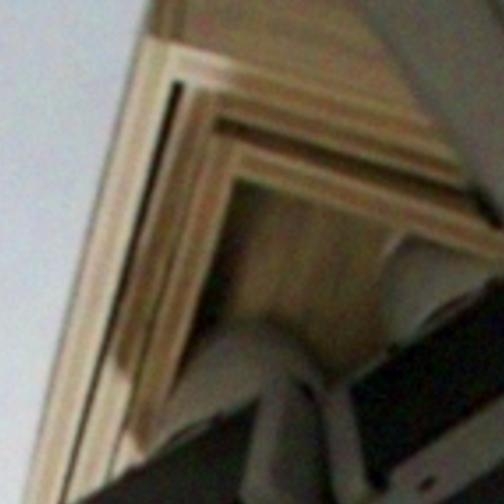

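Request:
{"name": "execute_actions", "arguments": {"actions": [[[0,0,0.0003,0,0,0,0.740,-0.085,0.60,0.71,0.797,0.08,0.468,0.754,-0.34,0,-0.30,0.26,0.714,0.678,0.226,0.168,0.2,-0.9,0,0,0,0,0,0,0.754,0,0.576,0.696,0.754,0,0.576,0.696,0.754,0,0.576,0.696,0.714,0.678,0.226,0.168,0.4,-0.6]],[[0,0,0,0,0,0,0.740,-0.08,0.60,0.71,0.844,0.08,0.357,0.808,-0.34,0,-0.30,0.26,0.714,0.678,0.226,0.168,0.2,-0.9,0,0,0,0,0,0,0.754,0,0.576,0.696,0.754,0,0.576,0.696,0.754,0,0.576,0.696,0.714,0.678,0.226,0.168,0.4,-0.6]],[[0,0,0,0,0,0,0.740,-0.08,0.60,0.71,0.892,0.08,0.245,0.863,-0.34,0,-0.30,0.26,0.714,0.678,0.226,0.168,0.2,-0.9,0,0,0,0,0,0,0.754,0,0.576,0.696,0.754,0,0.576,0.696,0.754,0,0.576,0.696,0.714,0.678,0.226,0.168,0.4,-0.6]],[[0,0,0,0,0,0,0.740,-0.08,0.60,0.71,0.939,0.08,0.134,0.917,-0.34,0,-0.30,0.26,0.714,0.678,0.226,0.168,0.2,-0.9,0,0,0,0,0,0,0.754,0,0.576,0.696,0.754,0,0.576,0.696,0.754,0,0.576,0.696,0.714,0.678,0.226,0.168,0.4,-0.6]],[[0,0,0,0,0,0,0.740,-0.08,0.60,0.71,0.986,0.08,0.05,0.971,-0.34,0,-0.30,0.26,0.714,0.678,0.226,0.168,0.2,-0.9,0,0,0,0,0,0,0.754,0,0.576,0.696,0.754,0,0.576,0.696,0.754,0,0.576,0.696,0.714,0.678,0.226,0.168,0.4,-0.6]]], "cameras": ["cam_left_wrist"]}}

Request:
{"name": "zoom_image", "arguments": {"camera": "cam_left_wrist", "region": [305, 40, 405, 140]}}

Scene clock: 4679.63 s.
left_arm: end_effector_position=(+0.5647, +0.1934, +0.1695) hand_goal=(+0.740, -0.080, +0.600, +0.710, +0.986, +0.080, +0.050, +0.972, -0.340, +0.000, -0.300, +0.260, +0.714, +0.678, +0.226, +0.168) hand_measured=(+0.7306, -0.1429, +0.6078, +0.7366, +0.9730, +0.0256, +0.0894, +0.9570, -0.3235, +0.0007, -0.2968, +0.2588, +0.7117, +0.6777, +0.2222, +0.1681) hand_current_ma=(-16, -116, +13, +49, -27, -88, +87, -39, +44, -1, +8, -7, -11, -11, -7, -6) hand_state=(goal, blocked, goal, blocked, goal, blocked, blocked, goal, goal, goal, goal, goal, goal, goal, goal, goal) hand_current_limit=0.20 hand_speed=-0.90 end_effector_quat_wxyz=(+0.000, +0.180, +0.984, +0.000) | right_arm: end_effector_position=(+0.6737, -0.5117, +0.2905) hand_goal=(+0.754, +0.000, +0.576, +0.696, +0.754, +0.000, +0.576, +0.696, +0.754, +0.000, +0.576, +0.696, +0.714, +0.678, +0.226, +0.168) hand_measured=(+0.7535, +0.0007, +0.5770, +0.6958, +0.7535, -0.0008, +0.5782, +0.6958, +0.7535, -0.0008, +0.5757, +0.6971, +0.7142, +0.6777, +0.2222, +0.1672) hand_current_ma=(-7, -9, -2, +11, -3, +0, +6, -5, +8, +0, -20, +0, +0, +22, -17, +1) hand_state=(goal, goal, goal, goal, goal, goal, goal, goal, goal, goal, goal, goal, goal, goal, goal, goal) hand_current_limit=0.40 hand_speed=-0.60 end_effector_quat_wxyz=(+0.162, +0.938, +0.297, -0.081)
Joint positions: left_arm=[2.948 -2.029 -1.491 -1.193 1.572 -1.397] | right_arm=[-0.171 -1.063 1.207 -1.71 -1.934 0.813]
Joint torques (N m): left_arm=[-2.84 24.21 9.92 4.38 -1.11 -1.65] | right_arm=[0.06 -47.01 -37.73 -5.05 0.04 0.96]
Wrist force (N): left_arm=[1.4 0.8 -0.4] | right_arm=[0.6 0.0 1.1]
Wrist torque (N m): left_arm=[0.18 -0.06 0.00] | right_arm=[-0.07 -0.11 0.07]
Wrist force, peak (N): left_arm=[1.5 0.7 -0.3] | right_arm=[0.8 0.3 1.6]
Hand target: left_arm +0.5647, +0.1934, +0.1695; +0.000, +0.180, +0.984, +0.000 | right_arm +0.6737, -0.5117, +0.2905; +0.162, +0.938, +0.297, -0.081
Off the commanded pose: left_arm 0.000 m, 0 deg | right_arm 0.000 m, 0 deg.

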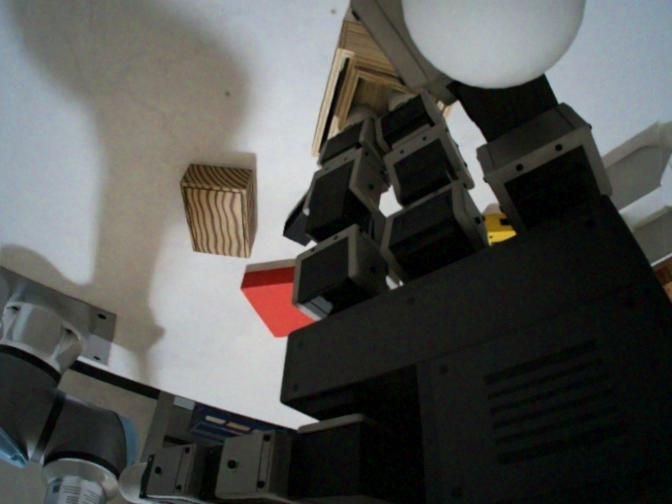

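Scaled by 5.040 from the camera's image (finer frame: 960x720).

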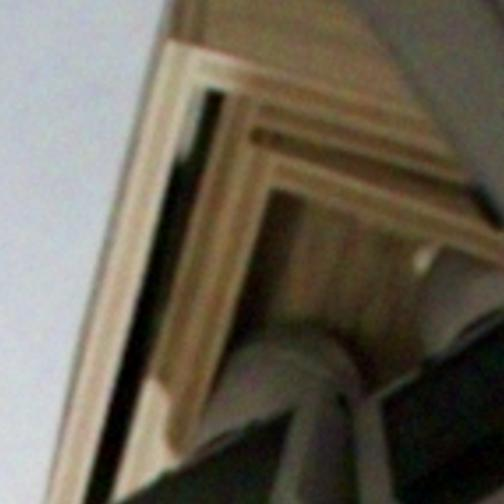

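Request:
{"name": "execute_actions", "arguments": {"actions": [[[0,0,0,0,0,0,0.690,-0.13,0.658,0.754,0.975,0.05,0.07,0.965,-0.34,0,-0.30,0.26,0.714,0.678,0.226,0.168,0.2,-0.9,0,0,0,0,0,0,0.754,0,0.576,0.696,0.754,0,0.576,0.696,0.754,0,0.576,0.696,0.714,0.678,0.226,0.168,0.4,-0.6]],[[0,0,0,0,0,0,0.627,-0.12,0.740,0.812,0.975,0.06,0.07,0.965,-0.34,0,-0.30,0.26,0.714,0.678,0.226,0.168,0.2,-0.9,0,0,0,0,0,0,0.754,0,0.576,0.696,0.754,0,0.576,0.696,0.754,0,0.576,0.696,0.714,0.678,0.226,0.168,0.4,-0.6]],[[0,0,0,0,0,0,0.564,-0.12,0.822,0.870,0.975,0.06,0.07,0.965,-0.34,0,-0.30,0.26,0.714,0.678,0.226,0.168,0.2,-0.9,0,0,0,0,0,0,0.754,0,0.576,0.696,0.754,0,0.576,0.696,0.754,0,0.576,0.696,0.714,0.678,0.226,0.168,0.4,-0.6]]], "cameras": ["cam_left_wrist"]}}

Request:
{"name": "zoom_image", "arguments": {"camera": "cam_left_wrist", "region": [305, 40, 405, 140]}}

Scene clock: 4705.80 s.
left_arm: end_effector_position=(+0.5647, +0.1934, +0.1695) hand_goal=(+0.564, -0.120, +0.822, +0.870, +0.976, +0.060, +0.070, +0.966, -0.340, +0.000, -0.300, +0.260, +0.714, +0.678, +0.226, +0.168) hand_measured=(+0.5943, -0.1121, +0.7989, +0.8321, +0.9621, +0.0651, +0.0714, +0.9774, -0.3235, -0.0008, -0.2968, +0.2601, +0.7117, +0.6767, +0.2222, +0.1672) hand_current_ma=(+86, -2, -40, -105, -35, +7, -6, +8, +42, -9, -4, -7, -5, -4, -14, -5) hand_state=(blocked, goal, blocked, blocked, goal, goal, goal, goal, goal, goal, goal, goal, goal, goal, goal, goal) hand_current_limit=0.20 hand_speed=-0.90 end_effector_quat_wxyz=(+0.000, +0.180, +0.984, +0.000) | right_arm: end_effector_position=(+0.6737, -0.5117, +0.2905) hand_goal=(+0.754, +0.000, +0.576, +0.696, +0.754, +0.000, +0.576, +0.696, +0.754, +0.000, +0.576, +0.696, +0.714, +0.678, +0.226, +0.168) hand_measured=(+0.7535, -0.0008, +0.5770, +0.6971, +0.7523, -0.0008, +0.5770, +0.6958, +0.7535, +0.0007, +0.5770, +0.6958, +0.7142, +0.6777, +0.2222, +0.1681) hand_current_ma=(+8, +16, -4, +15, -5, +7, +1, -11, +2, +5, -6, -5, +19, +4, +0, +1) hand_state=(goal, goal, goal, goal, goal, goal, goal, goal, goal, goal, goal, goal, goal, goal, goal, goal) hand_current_limit=0.40 hand_speed=-0.60 end_effector_quat_wxyz=(+0.162, +0.938, +0.297, -0.081)
Joint positions: left_arm=[2.948 -2.029 -1.491 -1.193 1.572 -1.397] | right_arm=[-0.171 -1.063 1.207 -1.71 -1.934 0.813]
Joint torques (N m): left_arm=[-6.89 23.92 9.18 3.08 -1.03 -1.61] | right_arm=[-0.98 -46.21 -38.57 -4.87 0.06 0.73]
Wrist force (N): left_arm=[0.1 0.4 -0.2] | right_arm=[0.7 0.3 1.5]
Wrist torque (N m): left_arm=[0.16 -0.05 -0.09] | right_arm=[-0.07 -0.12 0.08]
Wrist force, peak (N): left_arm=[1.7 0.8 -0.2] | right_arm=[0.7 -0.2 1.7]
Hand target: left_arm +0.5647, +0.1934, +0.1695; +0.000, +0.180, +0.984, +0.000 | right_arm +0.6737, -0.5117, +0.2905; +0.162, +0.938, +0.297, -0.081
Off the commanded pose: left_arm 0.000 m, 0 deg | right_arm 0.000 m, 0 deg.

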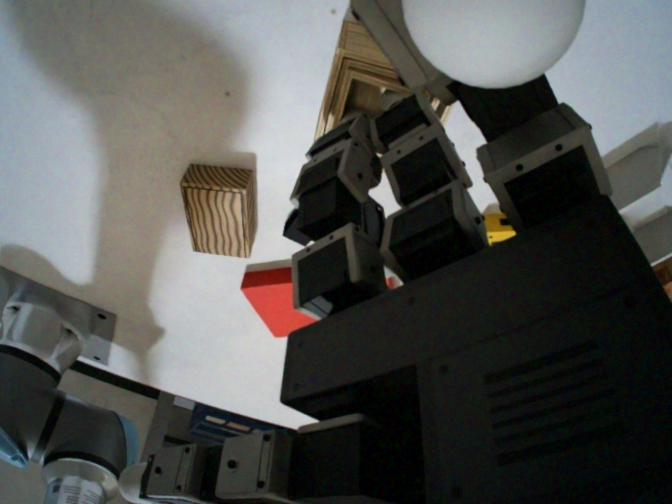

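Scaled by 5.040 from the camera's image (finer frame: 960x720).

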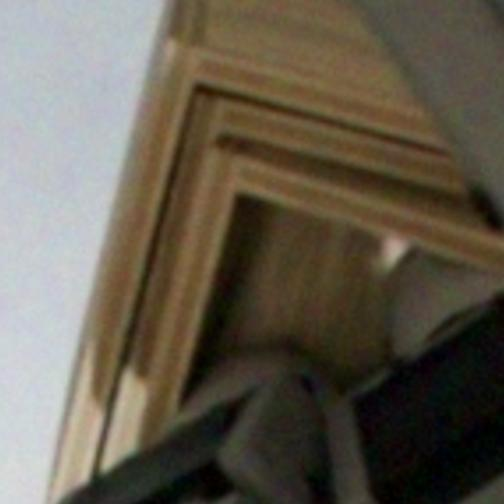

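Request:
{"name": "execute_actions", "arguments": {"actions": [[[0,0,0,0,0,0,0.511,-0.11,0.890,0.915,0.962,0.07,0.07,0.975,-0.34,0,-0.30,0.26,0.714,0.678,0.226,0.168,0.2,-0.9,0,0,0,0,0,0,0.754,0,0.576,0.696,0.754,0,0.576,0.696,0.754,0,0.576,0.696,0.714,0.678,0.226,0.168,0.4,-0.6]],[[0,0,0,0,0,0,0.470,-0.11,0.944,0.945,0.962,0.08,0.07,0.975,-0.34,0,-0.30,0.26,0.714,0.678,0.226,0.168,0.2,-0.9,0,0,0,0,0,0,0.754,0,0.576,0.696,0.754,0,0.576,0.696,0.754,0,0.576,0.696,0.714,0.678,0.226,0.168,0.4,-0.6]],[[0,0,-0.0017,0,0,0,0.460,-0.11,0.955,0.945,0.962,0.09,0.07,0.975,-0.34,0,-0.30,0.26,0.714,0.678,0.226,0.168,0.2,-0.9,0,0,0,0,0,0,0.754,0,0.576,0.696,0.754,0,0.576,0.696,0.754,0,0.576,0.696,0.714,0.678,0.226,0.168,0.4,-0.6]]], "cameras": ["cam_left_wrist"]}}

Request:
{"name": "zoom_image", "arguments": {"camera": "cam_left_wrist", "region": [305, 40, 405, 140]}}

Scene clock: 4715.87 s.
left_arm: end_effector_position=(+0.5647, +0.1934, +0.1705) hand_goal=(+0.460, -0.110, +0.956, +0.946, +0.962, +0.090, +0.070, +0.976, -0.340, +0.000, -0.300, +0.260, +0.714, +0.678, +0.226, +0.168) hand_measured=(+0.4966, -0.0916, +0.9221, +0.8945, +0.9488, +0.0944, +0.0765, +0.9952, -0.3235, +0.0007, -0.2968, +0.2601, +0.7129, +0.6767, +0.2212, +0.1672) hand_current_ma=(+100, +9, -75, -146, -28, -2, -3, +30, +48, -11, +0, +0, -6, -9, -5, -14) hand_state=(blocked, goal, blocked, blocked, goal, goal, goal, goal, goal, goal, goal, goal, goal, goal, goal, goal) hand_current_limit=0.20 hand_speed=-0.90 end_effector_quat_wxyz=(+0.000, +0.180, +0.984, +0.000) | right_arm: end_effector_position=(+0.6737, -0.5117, +0.2905) hand_goal=(+0.754, +0.000, +0.576, +0.696, +0.754, +0.000, +0.576, +0.696, +0.754, +0.000, +0.576, +0.696, +0.714, +0.678, +0.226, +0.168) hand_measured=(+0.7523, +0.0007, +0.5770, +0.6971, +0.7535, -0.0008, +0.5770, +0.6958, +0.7535, -0.0008, +0.5770, +0.6958, +0.7142, +0.6767, +0.2222, +0.1672) hand_current_ma=(-8, +4, +1, +4, +17, +9, +17, -8, +9, -1, -10, -8, -4, +14, -25, +2) hand_state=(goal, goal, goal, goal, goal, goal, goal, goal, goal, goal, goal, goal, goal, goal, goal, goal) hand_current_limit=0.40 hand_speed=-0.60 end_effector_quat_wxyz=(+0.162, +0.938, +0.297, -0.081)
Joint positions: left_arm=[2.948 -2.028 -1.49 -1.195 1.572 -1.397] | right_arm=[-0.171 -1.063 1.207 -1.71 -1.934 0.813]
Joint torques (N m): left_arm=[-5.11 65.34 38.92 1.11 -0.92 -1.69] | right_arm=[-0.99 -46.63 -38.45 -5.04 0.02 0.69]
Wrist force (N): left_arm=[0.7 0.6 0.3] | right_arm=[0.6 0.1 1.1]
Wrist torque (N m): left_arm=[0.16 -0.09 -0.04] | right_arm=[-0.06 -0.11 0.07]
Wrist force, peak (N): left_arm=[0.6 0.8 0.0] | right_arm=[0.8 0.0 1.7]
Hand target: left_arm +0.5647, +0.1934, +0.1705; +0.000, +0.180, +0.984, +0.000 | right_arm +0.6737, -0.5117, +0.2905; +0.162, +0.938, +0.297, -0.081
Off the commanded pose: left_arm 0.000 m, 0 deg | right_arm 0.000 m, 0 deg.

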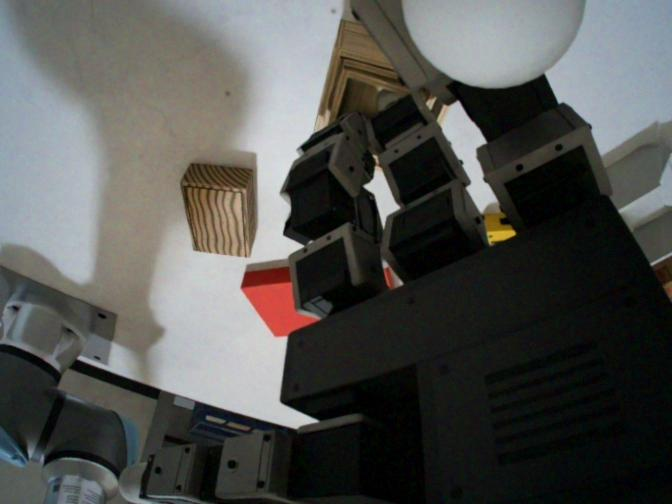

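Scaled by 5.040 from the camera's image (finer frame: 960x720).

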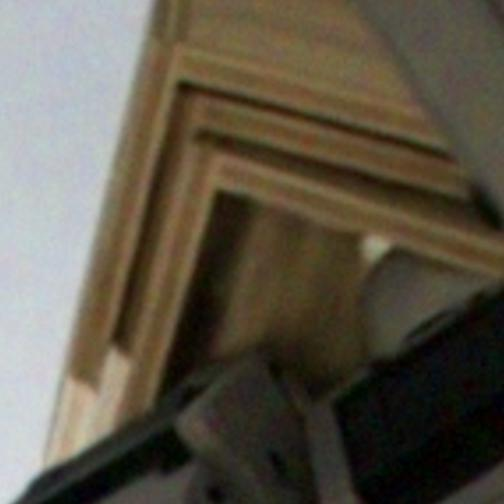

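Request:
{"name": "execute_actions", "arguments": {"actions": [[[0,0,0.0012,0,0,0,0.44,-0.11,0.98,0.98,0.962,0.09,0.07,0.975,-0.34,0,-0.30,0.26,0.714,0.678,0.226,0.168,0.2,-0.9,0,0,0,0,0,0,0.754,0,0.576,0.696,0.754,0,0.576,0.696,0.754,0,0.576,0.696,0.714,0.678,0.226,0.168,0.4,-0.6]],[[0,0,0,0,0,0,0.42,-0.11,1,1,0.962,0.09,0.07,0.975,-0.34,0,-0.30,0.26,0.714,0.678,0.226,0.168,0.2,-0.9,0,0,0,0,0,0,0.754,0,0.576,0.696,0.754,0,0.576,0.696,0.754,0,0.576,0.696,0.714,0.678,0.226,0.168,0.4,-0.6]]], "cameras": ["cam_left_wrist"]}}

Request:
{"name": "zoom_image", "arguments": {"camera": "cam_left_wrist", "region": [305, 40, 405, 140]}}

Scene clock: 4777.80 s.
left_arm: end_effector_position=(+0.5647, +0.1934, +0.1698) hand_goal=(+0.420, -0.110, +1.000, +1.000, +0.962, +0.090, +0.070, +0.976, -0.340, +0.000, -0.300, +0.260, +0.714, +0.678, +0.226, +0.168) hand_measured=(+0.4496, -0.0975, +0.9619, +0.9608, +0.9488, +0.0974, +0.0753, +0.9939, -0.3235, -0.0008, -0.2956, +0.2601, +0.7129, +0.6767, +0.2203, +0.1681) hand_current_ma=(+74, +8, -98, -110, -32, +9, +6, +34, +37, +0, +9, +3, -11, -5, -17, -8) hand_state=(blocked, goal, blocked, blocked, goal, goal, goal, goal, goal, goal, goal, goal, goal, goal, goal, goal) hand_current_limit=0.20 hand_speed=-0.90 end_effector_quat_wxyz=(+0.000, +0.180, +0.984, +0.000) | right_arm: end_effector_position=(+0.6737, -0.5117, +0.2905) hand_goal=(+0.754, +0.000, +0.576, +0.696, +0.754, +0.000, +0.576, +0.696, +0.754, +0.000, +0.576, +0.696, +0.714, +0.678, +0.226, +0.168) hand_measured=(+0.7535, +0.0007, +0.5770, +0.6958, +0.7535, +0.0007, +0.5770, +0.6958, +0.7535, -0.0008, +0.5770, +0.6958, +0.7129, +0.6767, +0.2222, +0.1681) hand_current_ma=(+13, -2, -13, +5, -5, -10, +6, -9, +3, +15, +2, +4, +3, +0, -15, +4) hand_state=(goal, goal, goal, goal, goal, goal, goal, goal, goal, goal, goal, goal, goal, goal, goal, goal) hand_current_limit=0.40 hand_speed=-0.60 end_effector_quat_wxyz=(+0.162, +0.938, +0.297, -0.081)
Joint positions: left_arm=[2.948 -2.029 -1.491 -1.193 1.572 -1.397] | right_arm=[-0.171 -1.063 1.207 -1.71 -1.934 0.813]
Joint torques (N m): left_arm=[-5.81 22.47 8.44 4.52 -0.93 -1.55] | right_arm=[0.16 -46.89 -39.13 -5.07 0.14 0.86]
Wrist force (N): left_arm=[0.4 0.4 0.2] | right_arm=[0.7 0.0 1.0]
Wrist torque (N m): left_arm=[0.15 -0.09 -0.07] | right_arm=[-0.06 -0.12 0.08]
Wrist force, peak (N): left_arm=[0.9 0.8 0.1] | right_arm=[0.8 -0.3 1.6]
Hand target: left_arm +0.5647, +0.1934, +0.1698; +0.000, +0.180, +0.984, +0.000 | right_arm +0.6737, -0.5117, +0.2905; +0.162, +0.938, +0.297, -0.081
Off the commanded pose: left_arm 0.000 m, 0 deg | right_arm 0.000 m, 0 deg.

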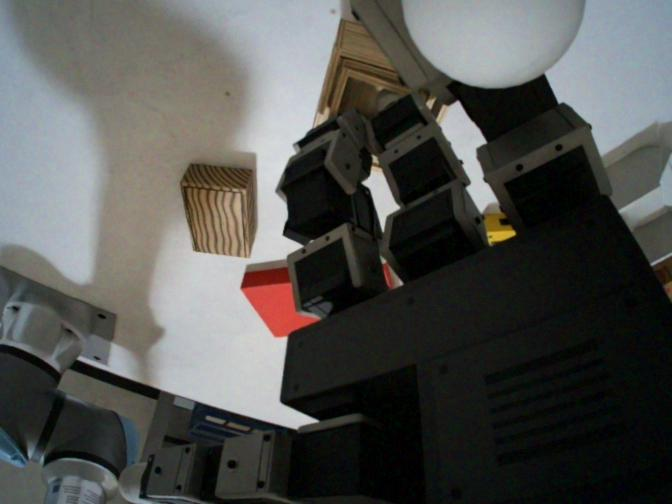

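Scaled by 5.040 from the camera's image (finer frame: 960x720).

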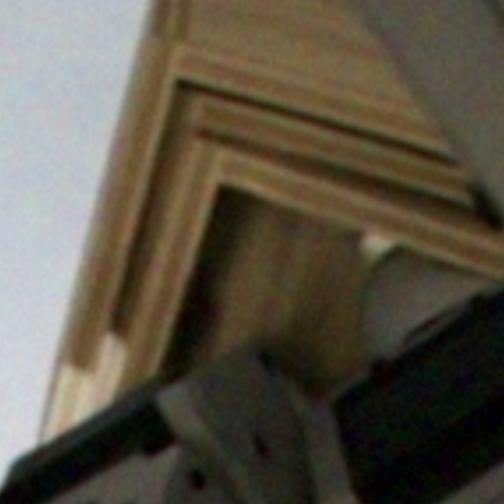

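Request:
{"name": "execute_actions", "arguments": {"actions": [[[0,0,0.0012,0,0,0,0.42,-0.11,1,1,0.962,0.09,0.07,0.975,-0.34,0,-0.30,0.26,0.714,0.678,0.226,0.168,0.2,-0.9,0,0,0,0,0,0,0.754,0,0.576,0.696,0.754,0,0.576,0.696,0.754,0,0.576,0.696,0.714,0.678,0.226,0.168,0.4,-0.6]]]}}

Request:
{"name": "execute_actions", "arguments": {"actions": [[[0,0,0.0012,0,0,0,0.42,-0.11,1,1,0.962,0.09,0.07,0.975,-0.34,0,-0.30,0.26,0.714,0.678,0.226,0.168,0.2,-0.9,0,0,0,0,0,0,0.754,0,0.576,0.696,0.754,0,0.576,0.696,0.754,0,0.576,0.696,0.714,0.678,0.226,0.168,0.4,-0.6]]]}}

Scene clock: 4791.70 s.
left_arm: end_effector_position=(+0.5647, +0.1934, +0.1691) hand_goal=(+0.420, -0.110, +1.000, +1.000, +0.962, +0.090, +0.070, +0.976, -0.340, +0.000, -0.300, +0.260, +0.714, +0.678, +0.226, +0.168) hand_measured=(+0.4496, -0.0960, +0.9619, +0.9621, +0.9488, +0.0974, +0.0740, +0.9939, -0.3235, -0.0008, -0.2968, +0.2588, +0.7129, +0.6777, +0.2212, +0.1681) hand_current_ma=(+81, +17, -87, -96, -31, +1, -2, +32, +34, -3, +4, -1, -12, -5, -11, -12) hand_state=(blocked, goal, blocked, blocked, goal, goal, goal, goal, goal, goal, goal, goal, goal, goal, goal, goal) hand_current_limit=0.20 hand_speed=-0.90 end_effector_quat_wxyz=(+0.000, +0.180, +0.984, +0.000) | right_arm: end_effector_position=(+0.6737, -0.5117, +0.2905) hand_goal=(+0.754, +0.000, +0.576, +0.696, +0.754, +0.000, +0.576, +0.696, +0.754, +0.000, +0.576, +0.696, +0.714, +0.678, +0.226, +0.168) hand_measured=(+0.7535, +0.0007, +0.5770, +0.6958, +0.7523, +0.0007, +0.5757, +0.6958, +0.7523, +0.0007, +0.5757, +0.6958, +0.7142, +0.6777, +0.2222, +0.1672) hand_current_ma=(-9, +4, +9, +9, +12, -2, +5, +2, +11, +8, -8, +16, +12, +4, -28, -5) hand_state=(goal, goal, goal, goal, goal, goal, goal, goal, goal, goal, goal, goal, goal, goal, goal, goal) hand_current_limit=0.40 hand_speed=-0.60 end_effector_quat_wxyz=(+0.162, +0.938, +0.297, -0.081)
Joint positions: left_arm=[2.948 -2.029 -1.492 -1.192 1.572 -1.397] | right_arm=[-0.171 -1.063 1.207 -1.71 -1.934 0.813]
Joint torques (N m): left_arm=[-4.14 22.57 5.86 4.63 -0.84 -1.2] | right_arm=[-0.33 -47.3 -38.37 -5.16 0.19 0.82]
Wrist force (N): left_arm=[0.4 0.3 0.1] | right_arm=[0.9 0.0 1.2]
Wrist torque (N m): left_arm=[0.17 -0.06 -0.08] | right_arm=[-0.09 -0.14 0.08]
Wrist force, peak (N): left_arm=[0.6 0.9 0.1] | right_arm=[1.0 -0.2 1.4]
Hand target: left_arm +0.5647, +0.1934, +0.1691; +0.000, +0.180, +0.984, +0.000 | right_arm +0.6737, -0.5117, +0.2905; +0.162, +0.938, +0.297, -0.081
Off the commanded pose: left_arm 0.000 m, 0 deg | right_arm 0.000 m, 0 deg.

Scene clock: 4792.40 s.
left_arm: end_effector_position=(+0.5647, +0.1934, +0.1683) hand_goal=(+0.420, -0.110, +1.000, +1.000, +0.962, +0.090, +0.070, +0.976, -0.340, +0.000, -0.300, +0.260, +0.714, +0.678, +0.226, +0.168) hand_measured=(+0.4508, -0.0975, +0.9619, +0.9608, +0.9476, +0.0974, +0.0740, +0.9926, -0.3247, +0.0007, -0.2968, +0.2601, +0.7117, +0.6767, +0.2212, +0.1672) hand_current_ma=(+70, +9, -100, -93, -31, +11, -11, +26, +39, -4, +6, +2, -6, -3, -9, -5) hand_state=(blocked, goal, blocked, blocked, goal, goal, goal, goal, goal, goal, goal, goal, goal, goal, goal, goal) hand_current_limit=0.20 hand_speed=-0.90 end_effector_quat_wxyz=(+0.000, +0.180, +0.984, +0.000) | right_arm: end_effector_position=(+0.6737, -0.5117, +0.2905) hand_goal=(+0.754, +0.000, +0.576, +0.696, +0.754, +0.000, +0.576, +0.696, +0.754, +0.000, +0.576, +0.696, +0.714, +0.678, +0.226, +0.168) hand_measured=(+0.7535, -0.0008, +0.5770, +0.6958, +0.7535, +0.0007, +0.5770, +0.6971, +0.7535, +0.0021, +0.5770, +0.6958, +0.7154, +0.6777, +0.2222, +0.1672) hand_current_ma=(+2, +1, +4, +0, +22, -6, -2, -11, +18, +6, +1, -4, +19, +2, -25, +10) hand_state=(goal, goal, goal, goal, goal, goal, goal, goal, goal, goal, goal, goal, goal, goal, goal, goal) hand_current_limit=0.40 hand_speed=-0.60 end_effector_quat_wxyz=(+0.162, +0.938, +0.297, -0.081)
Joint positions: left_arm=[2.948 -2.03 -1.493 -1.19 1.572 -1.397] | right_arm=[-0.171 -1.063 1.207 -1.71 -1.934 0.813]
Joint torques (N m): left_arm=[-4.28 21.11 6.78 4.58 -0.63 -1.05] | right_arm=[0.45 -45.87 -37.79 -4.78 0.05 0.64]
Wrist force (N): left_arm=[0.6 0.1 0.2] | right_arm=[0.7 0.2 1.3]
Wrist torque (N m): left_arm=[0.14 -0.06 -0.06] | right_arm=[-0.07 -0.12 0.08]
Wrist force, peak (N): left_arm=[0.9 0.5 -0.1] | right_arm=[0.6 0.0 1.5]
Hand target: left_arm +0.5647, +0.1934, +0.1683; +0.000, +0.180, +0.984, +0.000 | right_arm +0.6737, -0.5117, +0.2905; +0.162, +0.938, +0.297, -0.081
Off the commanded pose: left_arm 0.000 m, 0 deg | right_arm 0.000 m, 0 deg.


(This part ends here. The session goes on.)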